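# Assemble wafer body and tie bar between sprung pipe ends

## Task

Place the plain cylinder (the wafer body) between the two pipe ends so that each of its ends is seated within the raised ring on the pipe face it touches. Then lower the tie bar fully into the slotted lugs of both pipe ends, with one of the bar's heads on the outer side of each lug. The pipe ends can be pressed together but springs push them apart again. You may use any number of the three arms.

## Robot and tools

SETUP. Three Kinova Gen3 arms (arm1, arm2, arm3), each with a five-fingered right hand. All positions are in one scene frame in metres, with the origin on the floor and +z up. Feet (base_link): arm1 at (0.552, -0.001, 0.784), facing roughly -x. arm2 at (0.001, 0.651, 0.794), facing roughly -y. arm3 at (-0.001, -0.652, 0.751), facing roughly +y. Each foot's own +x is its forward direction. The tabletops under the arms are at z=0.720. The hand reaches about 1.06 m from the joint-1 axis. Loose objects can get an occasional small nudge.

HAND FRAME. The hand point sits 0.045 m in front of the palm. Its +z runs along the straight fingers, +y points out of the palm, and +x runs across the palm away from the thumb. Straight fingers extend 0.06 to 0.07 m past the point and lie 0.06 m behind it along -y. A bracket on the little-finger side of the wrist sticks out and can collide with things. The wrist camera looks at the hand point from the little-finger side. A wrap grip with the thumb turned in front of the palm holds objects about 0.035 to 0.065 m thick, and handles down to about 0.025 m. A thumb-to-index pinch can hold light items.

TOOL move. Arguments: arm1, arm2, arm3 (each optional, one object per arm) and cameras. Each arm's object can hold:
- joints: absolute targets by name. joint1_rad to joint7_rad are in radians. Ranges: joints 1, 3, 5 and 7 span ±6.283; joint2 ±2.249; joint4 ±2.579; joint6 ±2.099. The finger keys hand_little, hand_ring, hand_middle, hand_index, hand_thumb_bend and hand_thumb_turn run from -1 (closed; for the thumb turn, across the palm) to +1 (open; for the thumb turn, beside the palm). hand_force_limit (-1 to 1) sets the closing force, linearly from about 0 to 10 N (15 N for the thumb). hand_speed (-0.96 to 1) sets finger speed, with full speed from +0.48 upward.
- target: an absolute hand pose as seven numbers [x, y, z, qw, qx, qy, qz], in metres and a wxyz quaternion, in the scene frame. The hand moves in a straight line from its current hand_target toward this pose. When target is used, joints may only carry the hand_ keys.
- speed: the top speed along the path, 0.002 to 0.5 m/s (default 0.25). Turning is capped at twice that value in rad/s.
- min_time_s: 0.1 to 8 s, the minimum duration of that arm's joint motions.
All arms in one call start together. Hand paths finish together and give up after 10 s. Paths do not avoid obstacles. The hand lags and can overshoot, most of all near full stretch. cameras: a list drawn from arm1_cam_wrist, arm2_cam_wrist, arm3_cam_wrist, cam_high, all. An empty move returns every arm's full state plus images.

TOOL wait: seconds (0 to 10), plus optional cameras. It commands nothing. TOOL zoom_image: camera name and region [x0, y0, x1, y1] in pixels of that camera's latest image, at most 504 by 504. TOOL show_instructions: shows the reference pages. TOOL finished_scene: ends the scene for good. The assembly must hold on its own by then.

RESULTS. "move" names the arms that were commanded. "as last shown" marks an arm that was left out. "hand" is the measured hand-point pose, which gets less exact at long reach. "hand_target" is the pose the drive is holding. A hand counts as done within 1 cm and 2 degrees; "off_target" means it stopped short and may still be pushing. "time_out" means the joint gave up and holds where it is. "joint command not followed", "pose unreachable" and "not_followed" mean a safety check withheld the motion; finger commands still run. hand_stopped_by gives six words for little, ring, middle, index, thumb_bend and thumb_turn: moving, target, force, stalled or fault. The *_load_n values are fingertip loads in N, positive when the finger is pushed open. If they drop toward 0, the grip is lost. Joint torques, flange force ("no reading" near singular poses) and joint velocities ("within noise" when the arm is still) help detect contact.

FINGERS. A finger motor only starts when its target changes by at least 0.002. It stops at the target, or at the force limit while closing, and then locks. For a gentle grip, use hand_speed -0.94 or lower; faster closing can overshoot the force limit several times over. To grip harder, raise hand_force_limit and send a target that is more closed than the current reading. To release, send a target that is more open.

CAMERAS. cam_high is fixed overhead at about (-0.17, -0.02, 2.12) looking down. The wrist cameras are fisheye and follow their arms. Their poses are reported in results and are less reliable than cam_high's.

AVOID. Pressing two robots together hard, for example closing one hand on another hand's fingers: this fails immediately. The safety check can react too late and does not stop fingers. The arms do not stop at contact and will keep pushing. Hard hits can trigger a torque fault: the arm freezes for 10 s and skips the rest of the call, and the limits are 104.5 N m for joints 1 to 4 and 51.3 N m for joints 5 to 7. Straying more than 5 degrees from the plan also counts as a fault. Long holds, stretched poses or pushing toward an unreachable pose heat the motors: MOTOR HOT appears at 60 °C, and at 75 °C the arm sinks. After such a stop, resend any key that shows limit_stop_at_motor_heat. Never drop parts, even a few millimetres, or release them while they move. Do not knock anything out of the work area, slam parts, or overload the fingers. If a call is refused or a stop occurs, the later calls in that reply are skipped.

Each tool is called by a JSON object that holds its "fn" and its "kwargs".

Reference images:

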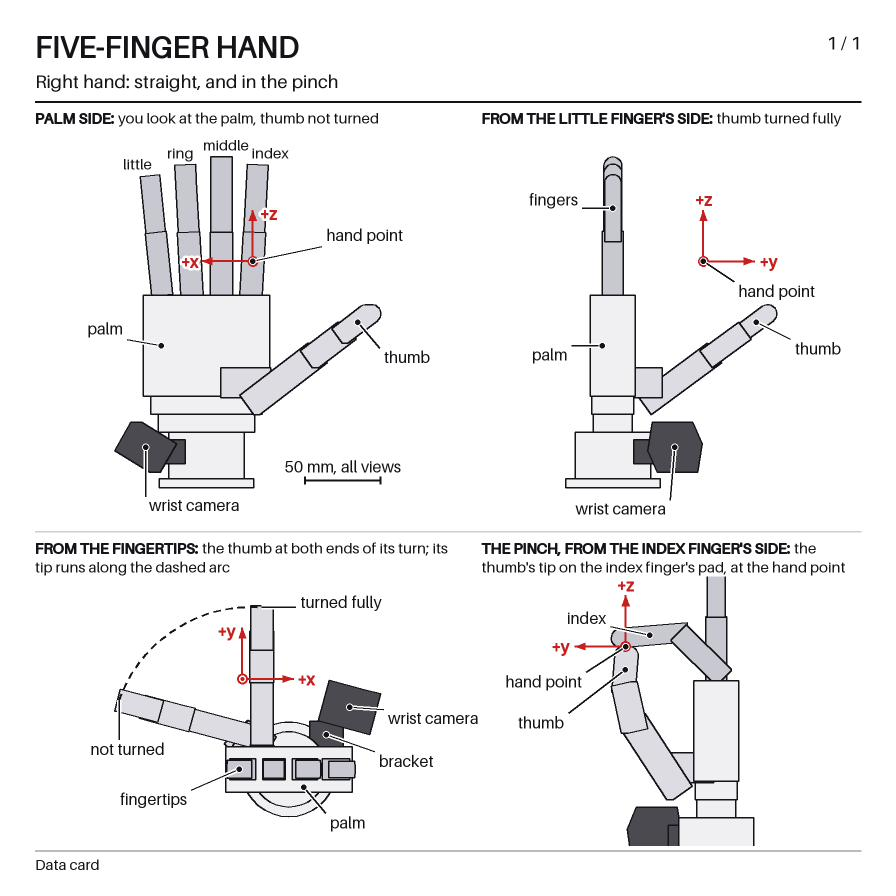

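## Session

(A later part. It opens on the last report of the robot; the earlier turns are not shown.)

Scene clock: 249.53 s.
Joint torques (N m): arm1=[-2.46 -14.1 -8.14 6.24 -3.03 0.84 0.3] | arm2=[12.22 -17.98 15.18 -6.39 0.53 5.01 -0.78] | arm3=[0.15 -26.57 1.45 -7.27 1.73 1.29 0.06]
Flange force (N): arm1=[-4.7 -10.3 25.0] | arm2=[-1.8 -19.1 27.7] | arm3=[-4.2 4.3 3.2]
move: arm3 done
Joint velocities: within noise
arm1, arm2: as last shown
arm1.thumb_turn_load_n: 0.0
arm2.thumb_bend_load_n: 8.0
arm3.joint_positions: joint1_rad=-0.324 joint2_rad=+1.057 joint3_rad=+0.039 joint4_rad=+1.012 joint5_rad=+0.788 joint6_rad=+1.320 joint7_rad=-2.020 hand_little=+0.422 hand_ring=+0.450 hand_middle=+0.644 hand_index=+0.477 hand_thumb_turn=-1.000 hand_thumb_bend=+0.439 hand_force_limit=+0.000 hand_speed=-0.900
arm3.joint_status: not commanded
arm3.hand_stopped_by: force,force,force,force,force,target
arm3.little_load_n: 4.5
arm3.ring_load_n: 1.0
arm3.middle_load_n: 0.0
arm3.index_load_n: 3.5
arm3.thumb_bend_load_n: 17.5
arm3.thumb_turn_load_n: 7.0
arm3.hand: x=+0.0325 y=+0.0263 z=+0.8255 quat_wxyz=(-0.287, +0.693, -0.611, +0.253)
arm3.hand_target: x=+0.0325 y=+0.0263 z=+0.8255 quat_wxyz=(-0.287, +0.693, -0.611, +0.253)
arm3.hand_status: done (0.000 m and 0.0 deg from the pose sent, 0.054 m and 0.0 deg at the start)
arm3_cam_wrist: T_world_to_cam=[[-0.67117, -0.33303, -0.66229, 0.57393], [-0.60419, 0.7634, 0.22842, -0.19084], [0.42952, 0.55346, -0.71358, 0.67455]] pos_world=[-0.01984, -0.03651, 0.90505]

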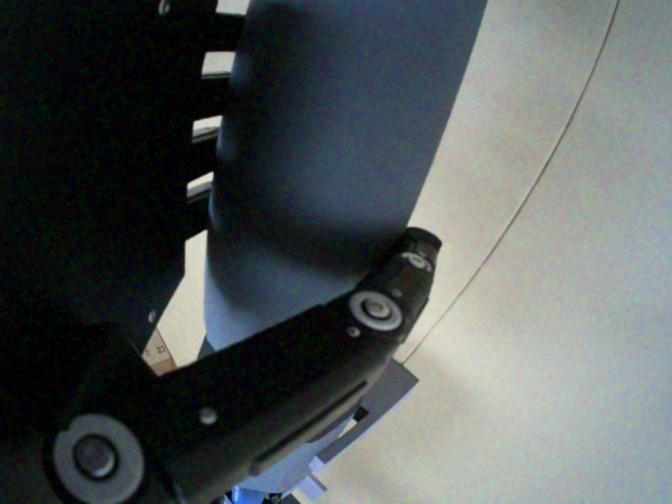

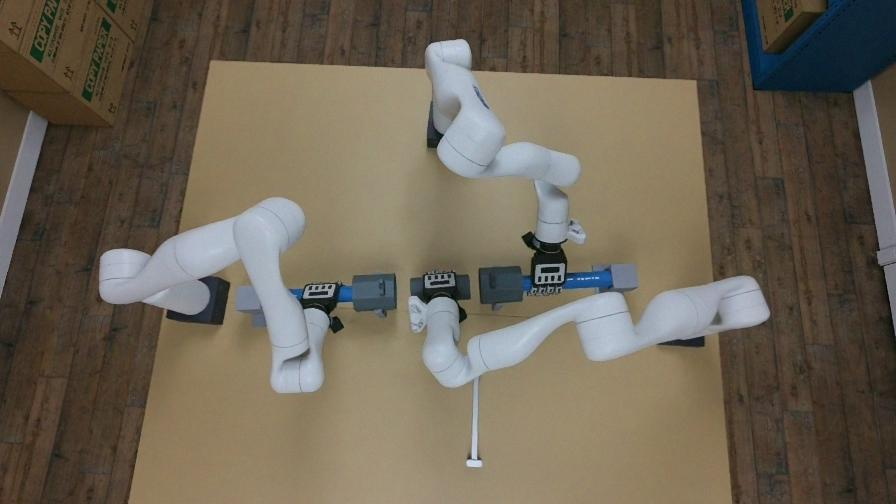

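{"fn": "move", "kwargs": {"arm3": {"target": [0.0330, 0.0313, 0.8245, 0.2871, -0.6930, 0.6110, -0.2531], "speed": 0.05}, "cameras": ["all"]}}

{"fn": "zoom_image", "kwargs": {"camera": "arm1_cam_wrist", "region": [200, 0, 420, 360]}}

{"fn": "zoom_image", "kwargs": {"camera": "arm2_cam_wrist", "region": [200, 0, 420, 360]}}

Scene clock: 255.70 s.
Joint torques (N m): arm1=[-2.53 -14.12 -8.12 6.37 -3.01 0.85 0.31] | arm2=[12.22 -18 15.15 -6.37 0.57 5.04 -0.79] | arm3=[0.17 -26.72 1.53 -7.29 1.76 1.34 0.07]
Flange force (N): arm1=[-4.8 -10.6 25.2] | arm2=[-1.7 -19.0 27.7] | arm3=[-4.3 4.3 3.2]
move: arm3 done
Joint velocities: within noise
arm1, arm2: as last shown
arm1.thumb_turn_load_n: 0.5
arm2.index_load_n: 4.5
arm3.joint_positions: joint1_rad=-0.320 joint2_rad=+1.071 joint3_rad=+0.039 joint4_rad=+0.985 joint5_rad=+0.787 joint6_rad=+1.328 joint7_rad=-2.008 hand_little=+0.422 hand_ring=+0.450 hand_middle=+0.644 hand_index=+0.477 hand_thumb_turn=-1.000 hand_thumb_bend=+0.439 hand_force_limit=+0.000 hand_speed=-0.900
arm3.joint_status: not commanded
arm3.hand_stopped_by: force,force,force,force,force,target
arm3.little_load_n: 4.5
arm3.ring_load_n: 1.0
arm3.middle_load_n: 0.0
arm3.index_load_n: 3.5
arm3.thumb_bend_load_n: 17.5
arm3.thumb_turn_load_n: 7.0
arm3.hand: x=+0.0330 y=+0.0313 z=+0.8245 quat_wxyz=(-0.287, +0.693, -0.611, +0.253)
arm3.hand_target: x=+0.0330 y=+0.0313 z=+0.8245 quat_wxyz=(-0.287, +0.693, -0.611, +0.253)
arm3.hand_status: done (0.000 m and 0.0 deg from the pose sent, 0.005 m and 0.0 deg at the start)
pictures: arm1_cam_wrist, arm2_cam_wrist, arm3_cam_wrist, cam_high
arm1_cam_wrist: T_world_to_cam=[[0.6824, 0.31407, -0.66007, 0.55447], [0.56816, -0.79604, 0.20861, -0.45894], [-0.45992, -0.51738, -0.72166, 0.5898]] pos_world=[0.15365, -0.23432, 0.88736]
arm2_cam_wrist: T_world_to_cam=[[-0.65732, -0.36965, -0.65672, 0.64323], [-0.60104, 0.78284, 0.16095, -0.37944], [0.45461, 0.50052, -0.73676, 0.551]] pos_world=[-0.05574, 0.25903, 0.88944]
arm3_cam_wrist: T_world_to_cam=[[-0.67119, -0.33306, -0.66224, 0.57522], [-0.60418, 0.76341, 0.2284, -0.19412], [0.42949, 0.55342, -0.71363, 0.6709]] pos_world=[-0.01934, -0.03151, 0.90405]

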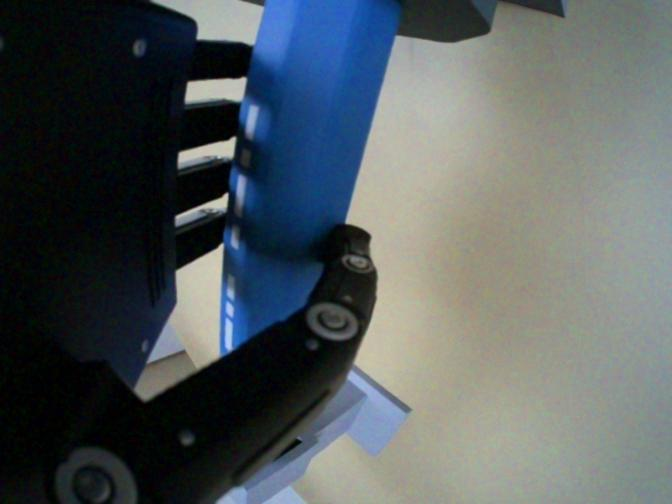

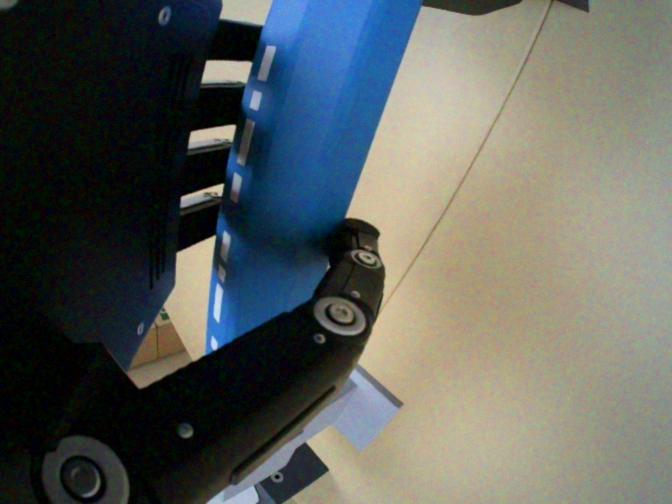

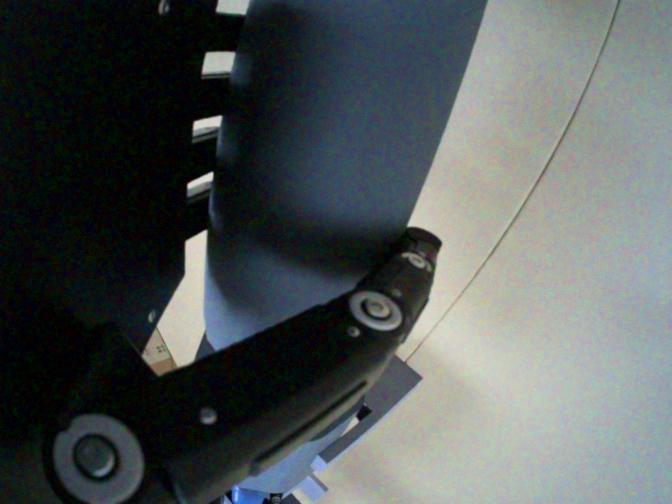

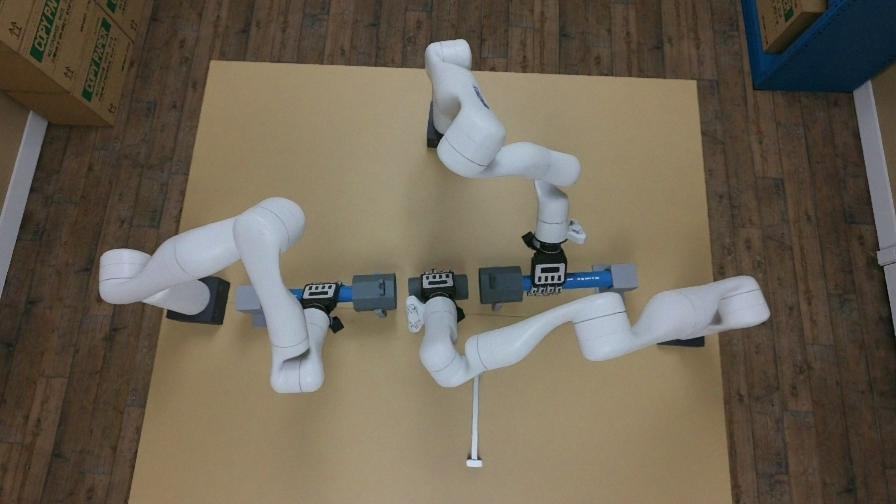

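Scaled by 1.400 from the camera's image (finer frame: 960x720).

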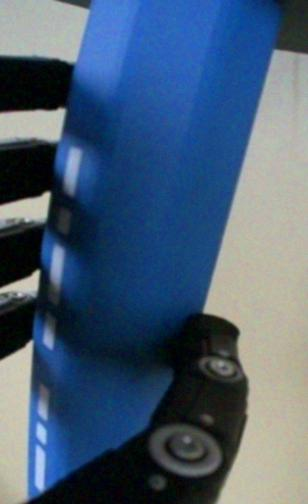

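Scaled by 1.400 from the camera's image (finer frame: 960x720).

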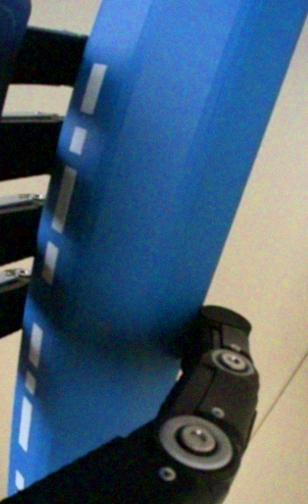

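{"fn": "move", "kwargs": {"arm3": {"target": [0.0330, 0.0313, 0.8220, 0.2871, -0.6930, 0.6110, -0.2531], "speed": 0.05}, "cameras": ["cam_high", "arm3_cam_wrist"]}}

{"fn": "zoom_image", "kwargs": {"camera": "cam_high", "region": [380, 250, 440, 322]}}

{"fn": "zoom_image", "kwargs": {"camera": "cam_high", "region": [450, 250, 510, 322]}}

Scene clock: 260.33 s.
Joint torques (N m): arm1=[-2.44 -14.07 -8.15 6.32 -3.04 0.84 0.31] | arm2=[12.26 -17.98 15.17 -6.36 0.56 5.04 -0.78] | arm3=[0.28 -26.74 1.47 -7.3 1.76 1.32 0.11]
Flange force (N): arm1=[-4.9 -10.5 25.1] | arm2=[-1.6 -19.1 27.7] | arm3=[-4.0 4.5 3.1]
move: arm3 done
Joint velocities: within noise
arm1, arm2: as last shown
arm1.thumb_bend_load_n: 8.0
arm2.index_load_n: 5.0
arm3.joint_positions: joint1_rad=-0.320 joint2_rad=+1.074 joint3_rad=+0.039 joint4_rad=+0.986 joint5_rad=+0.787 joint6_rad=+1.325 joint7_rad=-2.012 hand_little=+0.422 hand_ring=+0.450 hand_middle=+0.644 hand_index=+0.477 hand_thumb_turn=-1.000 hand_thumb_bend=+0.439 hand_force_limit=+0.000 hand_speed=-0.900
arm3.joint_status: not commanded
arm3.hand_stopped_by: force,force,force,force,force,target
arm3.little_load_n: 4.5
arm3.ring_load_n: 1.5
arm3.middle_load_n: 0.0
arm3.index_load_n: 3.5
arm3.thumb_bend_load_n: 17.5
arm3.thumb_turn_load_n: 7.0
arm3.hand: x=+0.0330 y=+0.0313 z=+0.8220 quat_wxyz=(-0.287, +0.693, -0.611, +0.253)
arm3.hand_target: x=+0.0330 y=+0.0313 z=+0.8220 quat_wxyz=(-0.287, +0.693, -0.611, +0.253)
arm3.hand_status: done (0.000 m and 0.0 deg from the pose sent, 0.003 m and 0.0 deg at the start)
pictures: arm3_cam_wrist, cam_high
arm3_cam_wrist: T_world_to_cam=[[-0.67119, -0.33306, -0.66224, 0.57357], [-0.60418, 0.76341, 0.2284, -0.19354], [0.42949, 0.55342, -0.71363, 0.66912]] pos_world=[-0.01934, -0.03151, 0.90155]

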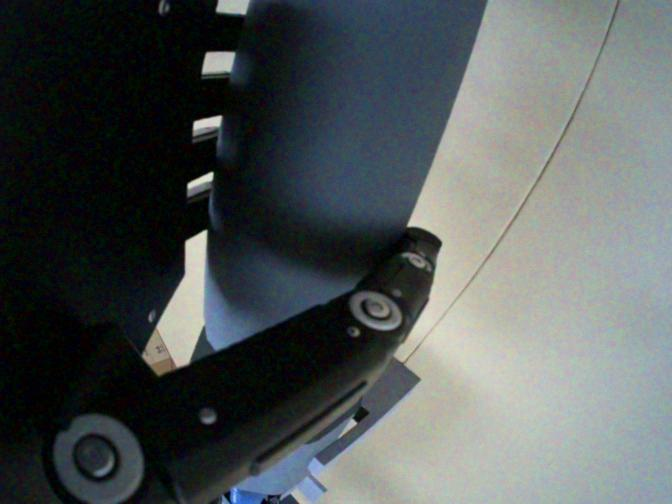

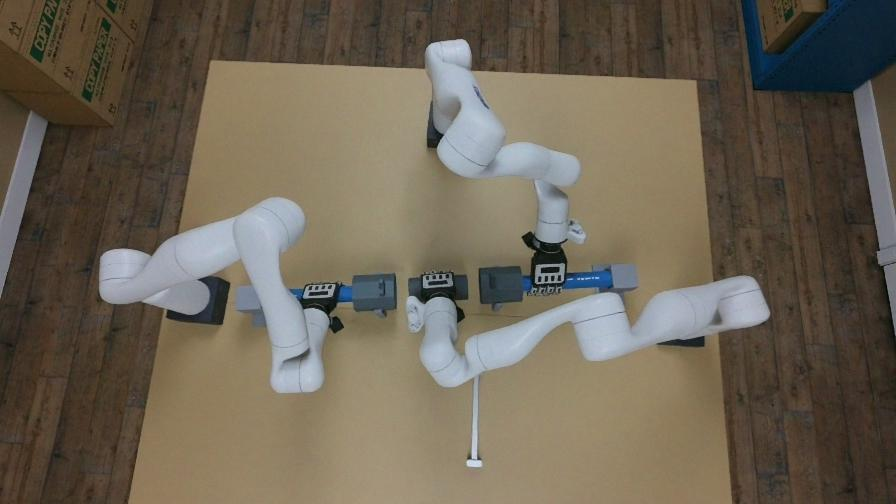

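Scaled by 7.000 from the camera's image (finer frame: 1280x720).

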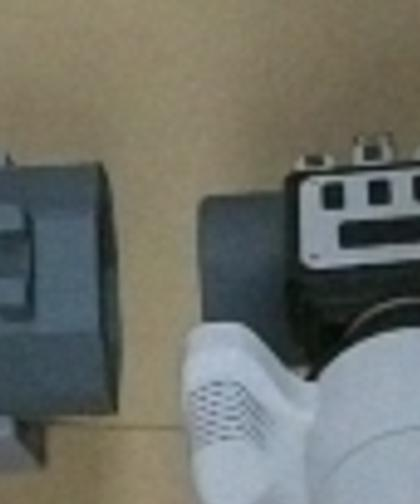

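Scaled by 7.000 from the camera's image (finer frame: 1280x720).

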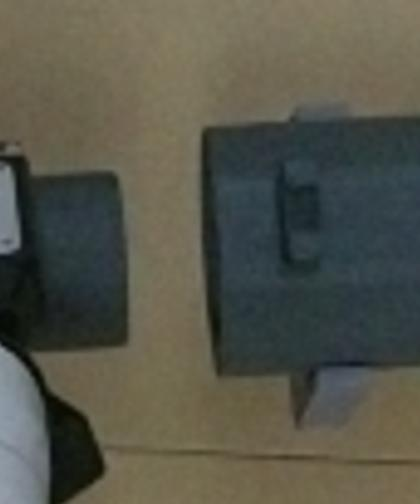

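{"fn": "move", "kwargs": {"arm1": {"target": [0.1005, -0.2741, 0.812, -0.2559, 0.6179, 0.6869, -0.2845], "speed": 0.04}, "arm3": {"target": [0.0335, 0.0313, 0.8220, 0.2871, -0.6930, 0.6110, -0.2531], "speed": 0.05}, "cameras": ["cam_high", "arm3_cam_wrist"]}}

{"fn": "zoom_image", "kwargs": {"camera": "cam_high", "region": [450, 250, 510, 322]}}

{"fn": "zoom_image", "kwargs": {"camera": "arm3_cam_wrist", "region": [420, 0, 560, 100]}}

Scene clock: 262.27 s.
Joint torques (N m): arm1=[0.45 -11.75 -4.89 8.16 -4.5 0.46 0.35] | arm2=[12.22 -17.95 15.17 -6.41 0.55 5.01 -0.79] | arm3=[0.16 -26.73 1.61 -7.22 1.77 1.28 0.1]
Flange force (N): arm1=[-9.2 -13.0 23.1] | arm2=[-1.9 -19.1 27.7] | arm3=[-4.7 4.4 3.1]
move: arm1 done; arm3 done
Joint velocities: within noise
arm1.joint_positions: joint1_rad=-0.185 joint2_rad=+0.888 joint3_rad=-0.899 joint4_rad=+2.180 joint5_rad=-1.058 joint6_rad=-1.123 joint7_rad=+0.774 hand_little=+0.348 hand_ring=+0.362 hand_middle=+0.361 hand_index=+0.348 hand_thumb_turn=-1.000 hand_thumb_bend=+0.078 hand_force_limit=+0.000 hand_speed=-0.850
arm1.joint_status: not commanded
arm1.hand_stopped_by: force,force,force,force,force,target
arm1.little_load_n: 7.0
arm1.ring_load_n: 6.0
arm1.middle_load_n: 5.0
arm1.index_load_n: 7.0
arm1.thumb_bend_load_n: 7.5
arm1.thumb_turn_load_n: 1.0
arm1.hand: x=+0.1005 y=-0.2741 z=+0.8120 quat_wxyz=(-0.256, +0.618, +0.687, -0.284)
arm1.hand_target: x=+0.1005 y=-0.2741 z=+0.8120 quat_wxyz=(-0.256, +0.618, +0.687, -0.284)
arm1.hand_status: done (0.000 m and 0.0 deg from the pose sent, 0.024 m and 0.0 deg at the start)
arm2: as last shown
arm2.ring_load_n: 4.5
arm2.middle_load_n: 8.0
arm3.joint_positions: joint1_rad=-0.320 joint2_rad=+1.074 joint3_rad=+0.039 joint4_rad=+0.987 joint5_rad=+0.787 joint6_rad=+1.324 joint7_rad=-2.011 hand_little=+0.422 hand_ring=+0.450 hand_middle=+0.644 hand_index=+0.477 hand_thumb_turn=-1.000 hand_thumb_bend=+0.439 hand_force_limit=+0.000 hand_speed=-0.900
arm3.joint_status: not commanded
arm3.hand_stopped_by: force,force,force,force,force,target
arm3.little_load_n: 4.5
arm3.ring_load_n: 1.0
arm3.middle_load_n: -0.5
arm3.index_load_n: 3.5
arm3.thumb_bend_load_n: 17.5
arm3.thumb_turn_load_n: 7.0
arm3.hand: x=+0.0335 y=+0.0313 z=+0.8220 quat_wxyz=(-0.287, +0.693, -0.611, +0.253)
arm3.hand_target: x=+0.0335 y=+0.0313 z=+0.8220 quat_wxyz=(-0.287, +0.693, -0.611, +0.253)
arm3.hand_status: done (0.000 m and 0.0 deg from the pose sent, 0.000 m and 0.0 deg at the start)
pictures: arm3_cam_wrist, cam_high
arm3_cam_wrist: T_world_to_cam=[[-0.67122, -0.3331, -0.6622, 0.57386], [-0.60421, 0.76338, 0.22845, -0.19328], [0.42941, 0.55344, -0.71366, 0.66893]] pos_world=[-0.01884, -0.03151, 0.90155]

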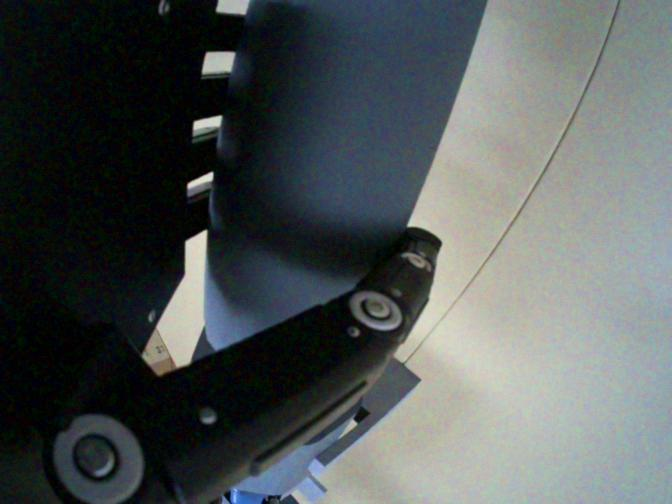

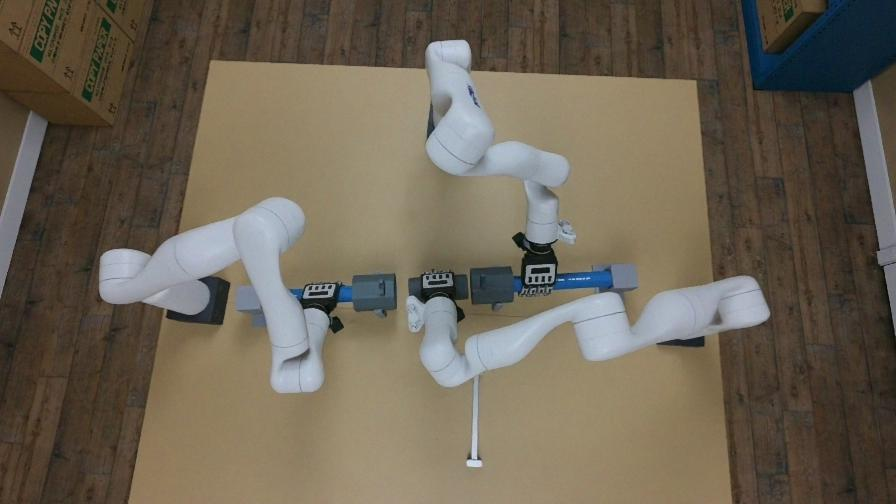

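Scaled by 7.000 from the camera's image (finer frame: 1280x720).

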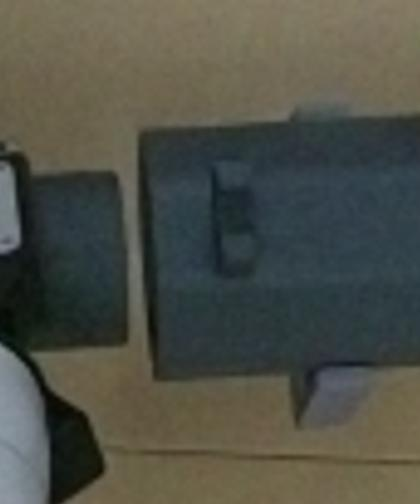

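Scaled by 3.600 from the camera's image (finer frame: 960x720).

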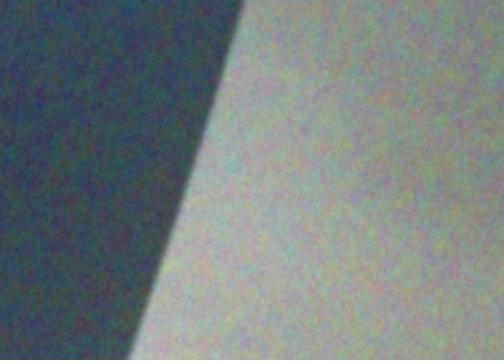

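{"fn": "move", "kwargs": {"arm1": {"target": [0.1000, -0.2691, 0.812, -0.2559, 0.6179, 0.6869, -0.2845], "speed": 0.02}, "arm3": {"target": [0.0339, 0.0313, 0.8220, 0.2871, -0.6930, 0.6110, -0.2531], "speed": 0.05}, "cameras": ["cam_high"]}}

{"fn": "zoom_image", "kwargs": {"camera": "cam_high", "region": [450, 250, 510, 322]}}

{"fn": "move", "kwargs": {"arm1": {"target": [0.0996, -0.2655, 0.812, -0.2559, 0.6179, 0.6869, -0.2845], "speed": 0.02}, "cameras": ["cam_high"]}}

{"fn": "zoom_image", "kwargs": {"camera": "cam_high", "region": [450, 250, 510, 322]}}

Scene clock: 264.03 s.
Joint torques (N m): arm1=[1.85 -11.36 -3.46 9.02 -5.24 0 0.46] | arm2=[12.22 -17.96 15.18 -6.38 0.57 5.03 -0.79] | arm3=[0.23 -26.8 1.54 -7.31 1.76 1.29 0.07]
Flange force (N): arm1=[-12.0 -13.5 23.6] | arm2=[-1.8 -19.1 27.7] | arm3=[-4.3 4.5 3.2]
move: arm1 done; arm3 done
Joint velocities: within noise
arm1.joint_positions: joint1_rad=-0.172 joint2_rad=+0.886 joint3_rad=-0.898 joint4_rad=+2.189 joint5_rad=-1.048 joint6_rad=-1.119 joint7_rad=+0.771 hand_little=+0.348 hand_ring=+0.362 hand_middle=+0.361 hand_index=+0.348 hand_thumb_turn=-1.000 hand_thumb_bend=+0.078 hand_force_limit=+0.000 hand_speed=-0.850
arm1.joint_status: not commanded
arm1.hand_stopped_by: force,force,force,force,force,target
arm1.little_load_n: 7.0
arm1.ring_load_n: 6.5
arm1.middle_load_n: 5.0
arm1.index_load_n: 7.0
arm1.thumb_bend_load_n: 7.5
arm1.thumb_turn_load_n: 1.0
arm1.hand: x=+0.1000 y=-0.2691 z=+0.8120 quat_wxyz=(-0.256, +0.618, +0.687, -0.284)
arm1.hand_target: x=+0.1000 y=-0.2691 z=+0.8120 quat_wxyz=(-0.256, +0.618, +0.687, -0.284)
arm1.hand_status: done (0.000 m and 0.0 deg from the pose sent, 0.005 m and 0.0 deg at the start)
arm2: as last shown
arm2.ring_load_n: 5.0
arm2.middle_load_n: 7.5
arm2.thumb_turn_load_n: 0.0
arm3.joint_positions: joint1_rad=-0.319 joint2_rad=+1.073 joint3_rad=+0.039 joint4_rad=+0.987 joint5_rad=+0.788 joint6_rad=+1.323 joint7_rad=-2.011 hand_little=+0.422 hand_ring=+0.450 hand_middle=+0.644 hand_index=+0.477 hand_thumb_turn=-1.000 hand_thumb_bend=+0.439 hand_force_limit=+0.000 hand_speed=-0.900
arm3.joint_status: not commanded
arm3.hand_stopped_by: force,force,force,force,force,target
arm3.little_load_n: 4.5
arm3.ring_load_n: 1.0
arm3.middle_load_n: 0.0
arm3.index_load_n: 3.5
arm3.thumb_bend_load_n: 17.5
arm3.thumb_turn_load_n: 6.5
arm3.hand: x=+0.0339 y=+0.0313 z=+0.8220 quat_wxyz=(-0.287, +0.693, -0.611, +0.253)
arm3.hand_target: x=+0.0339 y=+0.0313 z=+0.8220 quat_wxyz=(-0.287, +0.693, -0.611, +0.253)
arm3.hand_status: done (0.000 m and 0.0 deg from the pose sent, 0.000 m and 0.0 deg at the start)

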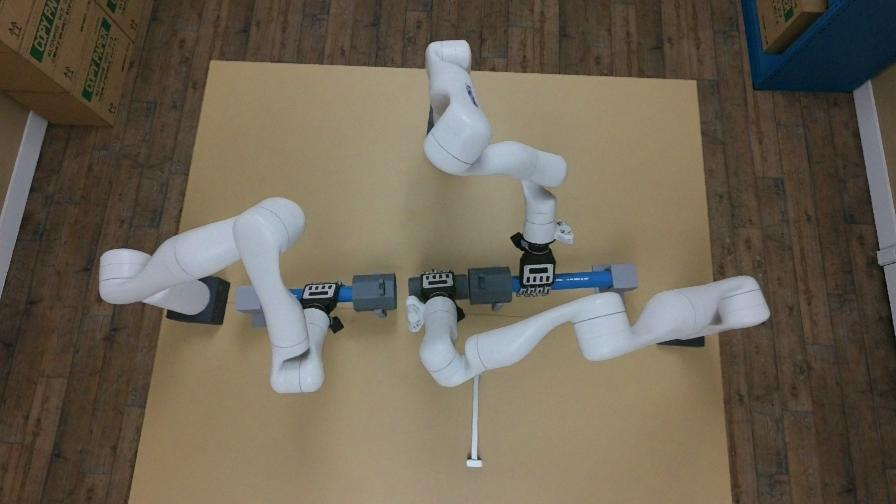

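Scaled by 7.000 from the camera's image (finer frame: 1280x720).

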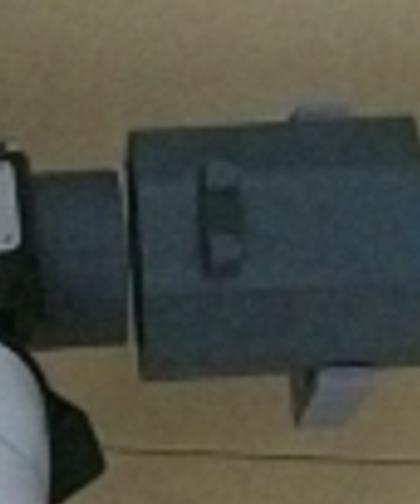

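Scene clock: 265.00 s.
Joint torques (N m): arm1=[2.38 -11.39 -3 9.14 -5.41 -0.22 0.48] | arm2=[12.22 -17.95 15.15 -6.4 0.54 5.03 -0.78] | arm3=[0.16 -26.79 1.5 -7.28 1.76 1.27 0.12]
Flange force (N): arm1=[-12.7 -13.4 23.8] | arm2=[-1.8 -19.2 27.6] | arm3=[-4.4 4.5 3.2]
move: arm1 done
Joint velocities: within noise
arm1.joint_positions: joint1_rad=-0.163 joint2_rad=+0.884 joint3_rad=-0.897 joint4_rad=+2.195 joint5_rad=-1.042 joint6_rad=-1.116 joint7_rad=+0.770 hand_little=+0.348 hand_ring=+0.362 hand_middle=+0.361 hand_index=+0.348 hand_thumb_turn=-1.000 hand_thumb_bend=+0.078 hand_force_limit=+0.000 hand_speed=-0.850
arm1.joint_status: not commanded
arm1.hand_stopped_by: force,force,force,force,force,target
arm1.little_load_n: 7.0
arm1.ring_load_n: 6.5
arm1.middle_load_n: 5.0
arm1.index_load_n: 7.5
arm1.thumb_bend_load_n: 7.5
arm1.thumb_turn_load_n: 1.0
arm1.hand: x=+0.0996 y=-0.2655 z=+0.8120 quat_wxyz=(-0.256, +0.618, +0.687, -0.284)
arm1.hand_target: x=+0.0996 y=-0.2655 z=+0.8120 quat_wxyz=(-0.256, +0.618, +0.687, -0.284)
arm1.hand_status: done (0.000 m and 0.0 deg from the pose sent, 0.004 m and 0.0 deg at the start)
arm2, arm3: as last shown
arm2.thumb_turn_load_n: 0.5
arm3.thumb_turn_load_n: 7.0

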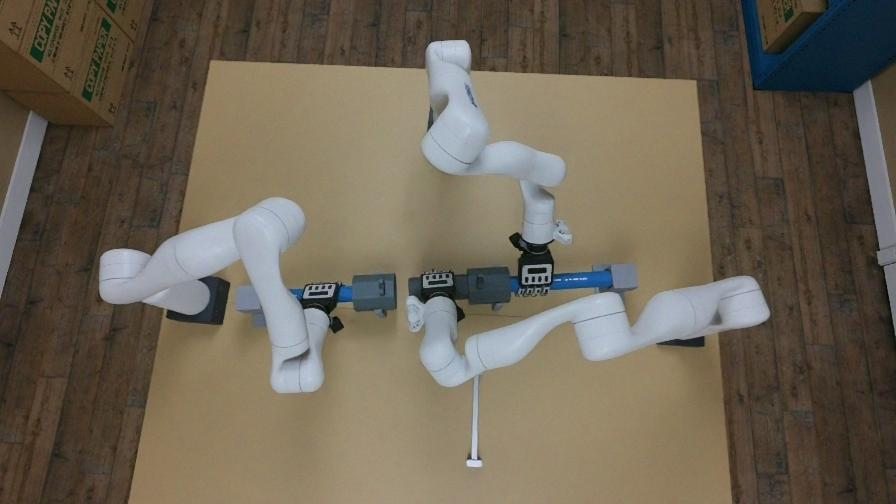

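Scaled by 7.000 from the camera's image (finer frame: 1280x720).

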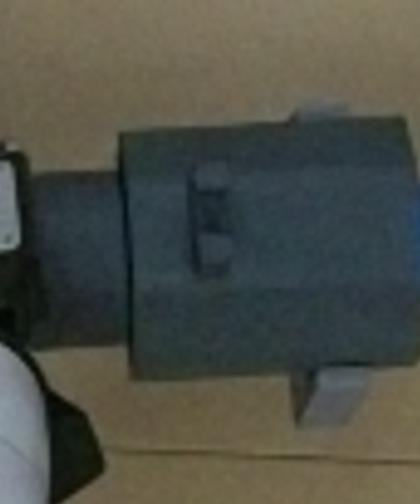

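{"fn": "move", "kwargs": {"arm1": {"target": [0.0993, -0.2625, 0.812, -0.2559, 0.6179, 0.6869, -0.2845], "speed": 0.02}}}

{"fn": "move", "kwargs": {"arm1": {"target": [0.0990, -0.2597, 0.812, -0.2559, 0.6179, 0.6869, -0.2845], "speed": 0.02}, "cameras": ["cam_high", "arm3_cam_wrist"]}}

{"fn": "zoom_image", "kwargs": {"camera": "cam_high", "region": [450, 250, 510, 322]}}

Scene clock: 266.37 s.
Joint torques (N m): arm1=[5.56 -10.11 0.67 10.52 -6.91 -1.42 0.89] | arm2=[12.25 -17.94 15.16 -6.39 0.55 5.04 -0.78] | arm3=[-0.4 -25.9 0.73 -5.22 0.69 2.82 0.34]
Flange force (N): arm1=[-18.7 -14.9 21.7] | arm2=[-1.8 -19.2 27.7] | arm3=[-9.8 3.2 5.0]
move: arm1 done
Joint velocities: within noise
arm1.joint_positions: joint1_rad=-0.156 joint2_rad=+0.883 joint3_rad=-0.897 joint4_rad=+2.201 joint5_rad=-1.036 joint6_rad=-1.113 joint7_rad=+0.768 hand_little=+0.348 hand_ring=+0.362 hand_middle=+0.361 hand_index=+0.348 hand_thumb_turn=-1.000 hand_thumb_bend=+0.078 hand_force_limit=+0.000 hand_speed=-0.850
arm1.joint_status: not commanded
arm1.hand_stopped_by: force,force,force,force,force,target
arm1.little_load_n: 7.0
arm1.ring_load_n: 6.0
arm1.middle_load_n: 5.5
arm1.index_load_n: 7.0
arm1.thumb_bend_load_n: 7.0
arm1.thumb_turn_load_n: 2.5
arm1.hand: x=+0.0993 y=-0.2625 z=+0.8120 quat_wxyz=(-0.256, +0.618, +0.687, -0.284)
arm1.hand_target: x=+0.0993 y=-0.2625 z=+0.8120 quat_wxyz=(-0.256, +0.618, +0.687, -0.284)
arm1.hand_status: done (0.000 m and 0.0 deg from the pose sent, 0.003 m and 0.0 deg at the start)
arm2.joint_positions: joint1_rad=-0.216 joint2_rad=+1.079 joint3_rad=+0.933 joint4_rad=+1.962 joint5_rad=+1.913 joint6_rad=-1.637 joint7_rad=+0.015 hand_little=+0.340 hand_ring=+0.353 hand_middle=+0.341 hand_index=+0.353 hand_thumb_turn=-1.000 hand_thumb_bend=+0.094 hand_force_limit=+0.000 hand_speed=-0.850
arm2.joint_status: not commanded
arm2.hand_stopped_by: force,force,force,force,force,target
arm2.little_load_n: 6.5
arm2.ring_load_n: 5.0
arm2.middle_load_n: 7.5
arm2.index_load_n: 5.0
arm2.thumb_bend_load_n: 8.0
arm2.thumb_turn_load_n: 0.0
arm2.hand: x=-0.0015 y=+0.3190 z=+0.8105 quat_wxyz=(-0.284, +0.687, -0.618, +0.256)
arm2.hand_target: x=-0.0015 y=+0.3190 z=+0.8105 quat_wxyz=(-0.284, +0.687, -0.618, +0.256)
arm2.hand_status: not commanded
arm3: as last shown
arm3.little_load_n: 4.0
arm3.index_load_n: 5.0
arm3.thumb_bend_load_n: 17.0
arm3.thumb_turn_load_n: 8.5
arm3.hand: x=+0.0339 y=+0.0313 z=+0.8221 quat_wxyz=(-0.287, +0.693, -0.611, +0.253)
pictures: none

Scene clock: 267.33 s.
Joint torques (N m): arm1=[6.03 -8.42 1.61 10.58 -7.13 -1.16 0.94] | arm2=[12.19 -17.97 15.13 -6.35 0.57 5.02 -0.78] | arm3=[-0.7 -25.73 0.47 -4.43 0.21 3.55 0.46]
Flange force (N): arm1=[-18.9 -16.5 17.2] | arm2=[-1.7 -19.0 27.6] | arm3=[-11.9 2.9 6.2]
move: arm1 done
Joint velocities: within noise
arm1.joint_positions: joint1_rad=-0.149 joint2_rad=+0.881 joint3_rad=-0.896 joint4_rad=+2.205 joint5_rad=-1.031 joint6_rad=-1.111 joint7_rad=+0.767 hand_little=+0.348 hand_ring=+0.362 hand_middle=+0.361 hand_index=+0.348 hand_thumb_turn=-1.000 hand_thumb_bend=+0.078 hand_force_limit=+0.000 hand_speed=-0.850
arm1.joint_status: not commanded
arm1.hand_stopped_by: force,force,force,force,force,target
arm1.little_load_n: 6.5
arm1.ring_load_n: 6.0
arm1.middle_load_n: 5.5
arm1.index_load_n: 7.0
arm1.thumb_bend_load_n: 7.0
arm1.thumb_turn_load_n: 3.0
arm1.hand: x=+0.0990 y=-0.2597 z=+0.8120 quat_wxyz=(-0.256, +0.618, +0.687, -0.285)
arm1.hand_target: x=+0.0990 y=-0.2597 z=+0.8120 quat_wxyz=(-0.256, +0.618, +0.687, -0.285)
arm1.hand_status: done (0.000 m and 0.0 deg from the pose sent, 0.003 m and 0.0 deg at the start)
arm2, arm3: as last shown
arm3.little_load_n: 3.5
arm3.index_load_n: 6.0
arm3.thumb_bend_load_n: 16.5
arm3.thumb_turn_load_n: 9.0
arm3.hand: x=+0.0339 y=+0.0313 z=+0.8220 quat_wxyz=(-0.287, +0.693, -0.611, +0.253)
pictures: arm3_cam_wrist, cam_high
arm3_cam_wrist: T_world_to_cam=[[-0.67115, -0.33301, -0.66231, 0.57424], [-0.60423, 0.76336, 0.22847, -0.19307], [0.4295, 0.55353, -0.71354, 0.66865]] pos_world=[-0.01844, -0.03151, 0.90155]

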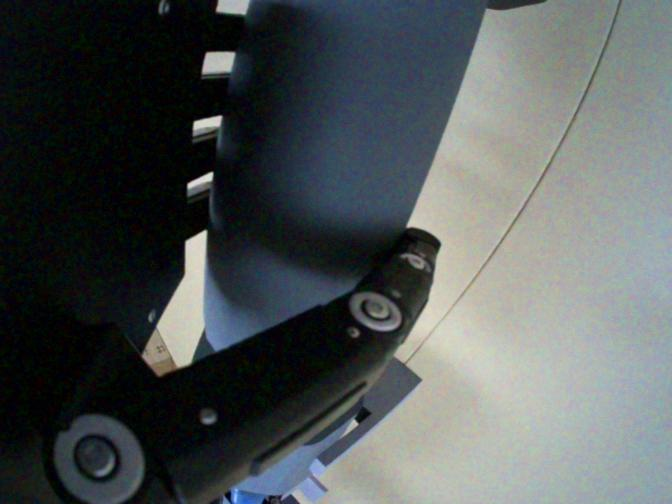

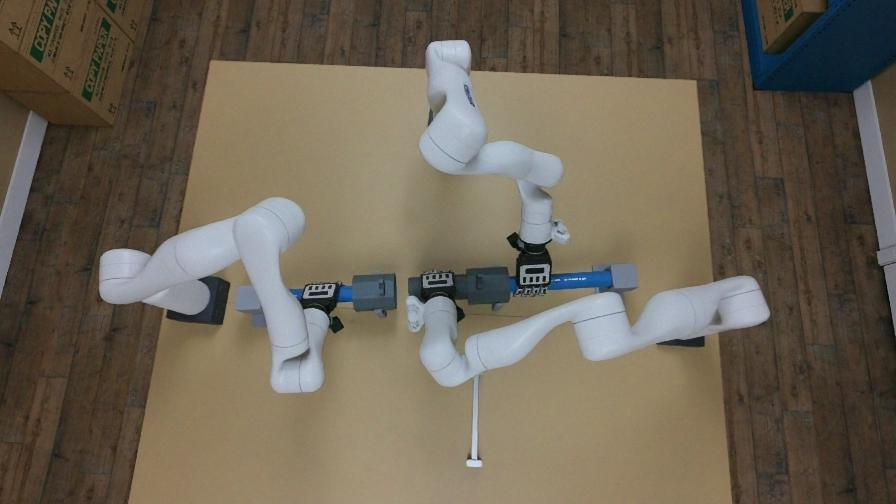

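Scaled by 7.000 from the camera's image (finer frame: 1280x720).

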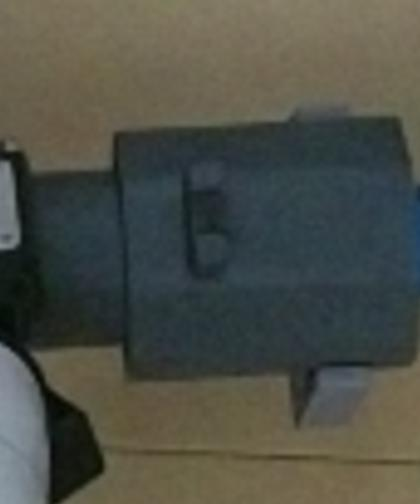

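{"fn": "zoom_image", "kwargs": {"camera": "cam_high", "region": [455, 262, 485, 312]}}

{"fn": "zoom_image", "kwargs": {"camera": "arm3_cam_wrist", "region": [440, 0, 580, 60]}}

Scaled by 10.080 from the camera's image (finer frame: 1280x720).

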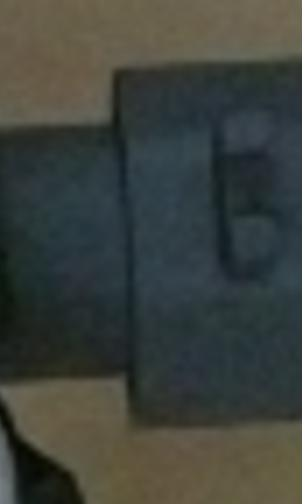

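Scaled by 3.600 from the camera's image (finer frame: 960x720).

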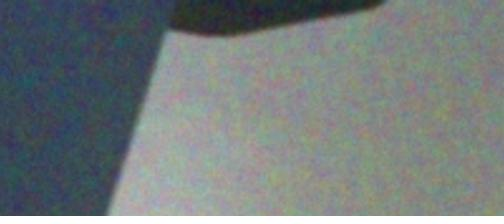

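{"fn": "move", "kwargs": {"arm3": {"target": [0.0339, 0.0313, 0.8205, 0.2871, -0.6930, 0.6110, -0.2531], "speed": 0.01}}}

{"fn": "move", "kwargs": {"arm3": {"target": [0.0339, 0.0313, 0.8190, 0.2871, -0.6930, 0.6110, -0.2531], "speed": 0.01}}}

Scene clock: 274.50 s.
Joint torques (N m): arm1=[5.47 -9.49 0.83 10.32 -6.73 -1.26 1.05] | arm2=[12.25 -17.98 15.16 -6.39 0.55 5.03 -0.78] | arm3=[-0.3 -24.75 0.45 -4.59 0.22 2.94 0.36]
Flange force (N): arm1=[-18.0 -15.2 19.4] | arm2=[-1.7 -19.1 27.8] | arm3=[-9.9 2.0 4.0]
move: arm3 done
Joint velocities: within noise
arm1, arm2: as last shown
arm1.ring_load_n: 6.5
arm1.middle_load_n: 5.0
arm1.index_load_n: 7.5
arm1.hand: x=+0.0990 y=-0.2597 z=+0.8120 quat_wxyz=(-0.256, +0.618, +0.687, -0.284)
arm1.hand_target: x=+0.0990 y=-0.2597 z=+0.8120 quat_wxyz=(-0.256, +0.618, +0.687, -0.284)
arm2.index_load_n: 5.5
arm3.joint_positions: joint1_rad=-0.319 joint2_rad=+1.075 joint3_rad=+0.039 joint4_rad=+0.988 joint5_rad=+0.788 joint6_rad=+1.321 joint7_rad=-2.013 hand_little=+0.422 hand_ring=+0.450 hand_middle=+0.644 hand_index=+0.477 hand_thumb_turn=-1.000 hand_thumb_bend=+0.439 hand_force_limit=+0.000 hand_speed=-0.900
arm3.joint_status: not commanded
arm3.hand_stopped_by: force,force,force,force,force,target
arm3.little_load_n: 3.5
arm3.ring_load_n: 1.0
arm3.middle_load_n: 0.0
arm3.index_load_n: 5.5
arm3.thumb_bend_load_n: 16.5
arm3.thumb_turn_load_n: 8.0
arm3.hand: x=+0.0339 y=+0.0313 z=+0.8205 quat_wxyz=(-0.287, +0.693, -0.611, +0.253)
arm3.hand_target: x=+0.0339 y=+0.0313 z=+0.8205 quat_wxyz=(-0.287, +0.693, -0.611, +0.253)
arm3.hand_status: done (0.000 m and 0.0 deg from the pose sent, 0.002 m and 0.0 deg at the start)
pictures: none

Scene clock: 275.47 s.
Joint torques (N m): arm1=[4.8 -9.94 0.18 10.11 -6.37 -1.13 1] | arm2=[12.23 -17.97 15.15 -6.35 0.56 5.01 -0.79] | arm3=[-0.29 -24.89 0.56 -4.97 0.47 2.58 0.28]
Flange force (N): arm1=[-16.9 -15.0 20.1] | arm2=[-1.7 -19.1 27.7] | arm3=[-9.1 2.1 3.6]
move: arm3 done
Joint velocities: within noise
arm1, arm2: as last shown
arm1.little_load_n: 7.0
arm1.ring_load_n: 6.0
arm2.middle_load_n: 8.0
arm2.index_load_n: 5.0
arm2.thumb_turn_load_n: 0.5
arm3.joint_positions: joint1_rad=-0.319 joint2_rad=+1.077 joint3_rad=+0.039 joint4_rad=+0.989 joint5_rad=+0.788 joint6_rad=+1.319 joint7_rad=-2.015 hand_little=+0.422 hand_ring=+0.450 hand_middle=+0.644 hand_index=+0.477 hand_thumb_turn=-1.000 hand_thumb_bend=+0.439 hand_force_limit=+0.000 hand_speed=-0.900
arm3.joint_status: not commanded
arm3.hand_stopped_by: force,force,force,force,force,target
arm3.little_load_n: 3.0
arm3.ring_load_n: 1.0
arm3.middle_load_n: 0.0
arm3.index_load_n: 6.0
arm3.thumb_bend_load_n: 16.0
arm3.thumb_turn_load_n: 6.5
arm3.hand: x=+0.0339 y=+0.0313 z=+0.8190 quat_wxyz=(-0.287, +0.693, -0.611, +0.253)
arm3.hand_target: x=+0.0339 y=+0.0313 z=+0.8190 quat_wxyz=(-0.287, +0.693, -0.611, +0.253)
arm3.hand_status: done (0.000 m and 0.0 deg from the pose sent, 0.001 m and 0.0 deg at the start)
pictures: none

{"fn": "move", "kwargs": {"arm3": {"target": [0.0339, 0.0313, 0.8175, 0.2871, -0.6930, 0.6110, -0.2531], "speed": 0.01}}}

{"fn": "move", "kwargs": {"arm3": {"target": [0.0339, 0.0313, 0.8160, 0.2871, -0.6930, 0.6110, -0.2531], "speed": 0.01}, "cameras": ["cam_high", "arm3_cam_wrist"]}}

{"fn": "zoom_image", "kwargs": {"camera": "cam_high", "region": [455, 262, 485, 312]}}

Scene clock: 276.97 s.
Joint torques (N m): arm1=[4.33 -10.24 -0.44 9.84 -6.11 -0.94 0.97] | arm2=[12.23 -17.96 15.17 -6.38 0.55 5.03 -0.8] | arm3=[0.16 -25.41 1.02 -5.62 0.95 2.26 0.21]
Flange force (N): arm1=[-16.0 -14.3 20.6] | arm2=[-1.8 -19.1 27.7] | arm3=[-7.5 3.0 3.2]
move: arm3 done
Joint velocities: within noise
arm1, arm2: as last shown
arm1.hand: x=+0.0990 y=-0.2597 z=+0.8120 quat_wxyz=(-0.256, +0.618, +0.687, -0.285)
arm1.hand_target: x=+0.0990 y=-0.2597 z=+0.8120 quat_wxyz=(-0.256, +0.618, +0.687, -0.285)
arm2.middle_load_n: 7.5
arm3.joint_positions: joint1_rad=-0.319 joint2_rad=+1.079 joint3_rad=+0.039 joint4_rad=+0.989 joint5_rad=+0.789 joint6_rad=+1.317 joint7_rad=-2.017 hand_little=+0.422 hand_ring=+0.449 hand_middle=+0.644 hand_index=+0.477 hand_thumb_turn=-1.000 hand_thumb_bend=+0.439 hand_force_limit=+0.000 hand_speed=-0.900
arm3.joint_status: not commanded
arm3.hand_stopped_by: force,force,force,force,force,target
arm3.little_load_n: 2.5
arm3.ring_load_n: 0.5
arm3.middle_load_n: 0.0
arm3.index_load_n: 5.5
arm3.thumb_bend_load_n: 16.0
arm3.thumb_turn_load_n: 5.5
arm3.hand: x=+0.0339 y=+0.0313 z=+0.8175 quat_wxyz=(-0.287, +0.693, -0.611, +0.253)
arm3.hand_target: x=+0.0339 y=+0.0313 z=+0.8175 quat_wxyz=(-0.287, +0.693, -0.611, +0.253)
arm3.hand_status: done (0.000 m and 0.0 deg from the pose sent, 0.001 m and 0.0 deg at the start)
pictures: none

Scene clock: 277.93 s.
Joint torques (N m): arm1=[4.04 -10.22 -0.66 9.76 -6 -0.9 0.96] | arm2=[12.2 -17.97 15.14 -6.38 0.55 5.03 -0.78] | arm3=[0.52 -25.8 1.41 -5.95 1.22 2.07 0.29]
Flange force (N): arm1=[-15.3 -14.6 20.5] | arm2=[-1.7 -19.1 27.7] | arm3=[-6.7 4.0 2.9]
move: arm3 done
Joint velocities: within noise
arm1, arm2: as last shown
arm1.little_load_n: 6.5
arm1.middle_load_n: 5.5
arm1.hand: x=+0.0990 y=-0.2597 z=+0.8120 quat_wxyz=(-0.256, +0.618, +0.687, -0.284)
arm1.hand_target: x=+0.0990 y=-0.2597 z=+0.8120 quat_wxyz=(-0.256, +0.618, +0.687, -0.284)
arm3.joint_positions: joint1_rad=-0.319 joint2_rad=+1.081 joint3_rad=+0.039 joint4_rad=+0.990 joint5_rad=+0.789 joint6_rad=+1.315 joint7_rad=-2.019 hand_little=+0.422 hand_ring=+0.449 hand_middle=+0.644 hand_index=+0.477 hand_thumb_turn=-1.000 hand_thumb_bend=+0.439 hand_force_limit=+0.000 hand_speed=-0.900
arm3.joint_status: not commanded
arm3.hand_stopped_by: force,force,force,force,force,target
arm3.little_load_n: 2.5
arm3.ring_load_n: 0.5
arm3.middle_load_n: 0.0
arm3.index_load_n: 5.5
arm3.thumb_bend_load_n: 16.0
arm3.thumb_turn_load_n: 5.5
arm3.hand: x=+0.0339 y=+0.0313 z=+0.8160 quat_wxyz=(-0.287, +0.693, -0.611, +0.253)
arm3.hand_target: x=+0.0339 y=+0.0313 z=+0.8160 quat_wxyz=(-0.287, +0.693, -0.611, +0.253)
arm3.hand_status: done (0.000 m and 0.0 deg from the pose sent, 0.001 m and 0.0 deg at the start)
pictures: arm3_cam_wrist, cam_high
arm3_cam_wrist: T_world_to_cam=[[-0.67119, -0.33306, -0.66224, 0.5702], [-0.60418, 0.76341, 0.2284, -0.19163], [0.42949, 0.55342, -0.71363, 0.66445]] pos_world=[-0.01844, -0.03151, 0.89555]

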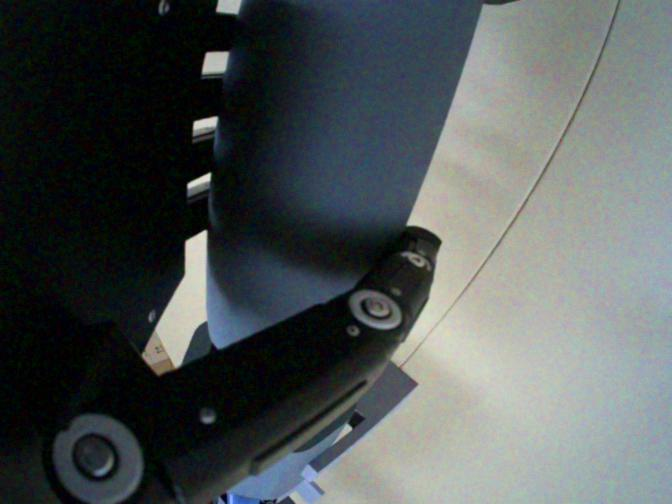

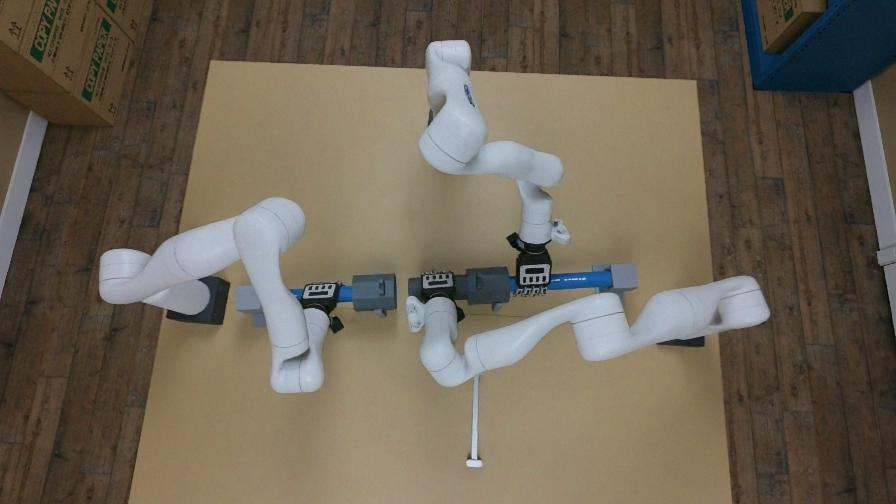

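Scaled by 10.080 from the camera's image (finer frame: 1280x720).

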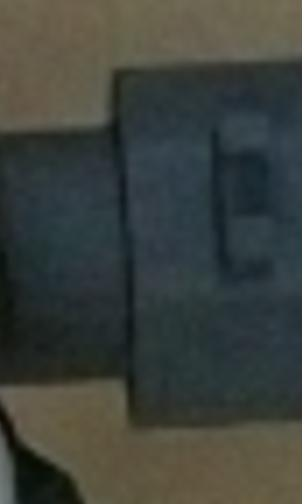

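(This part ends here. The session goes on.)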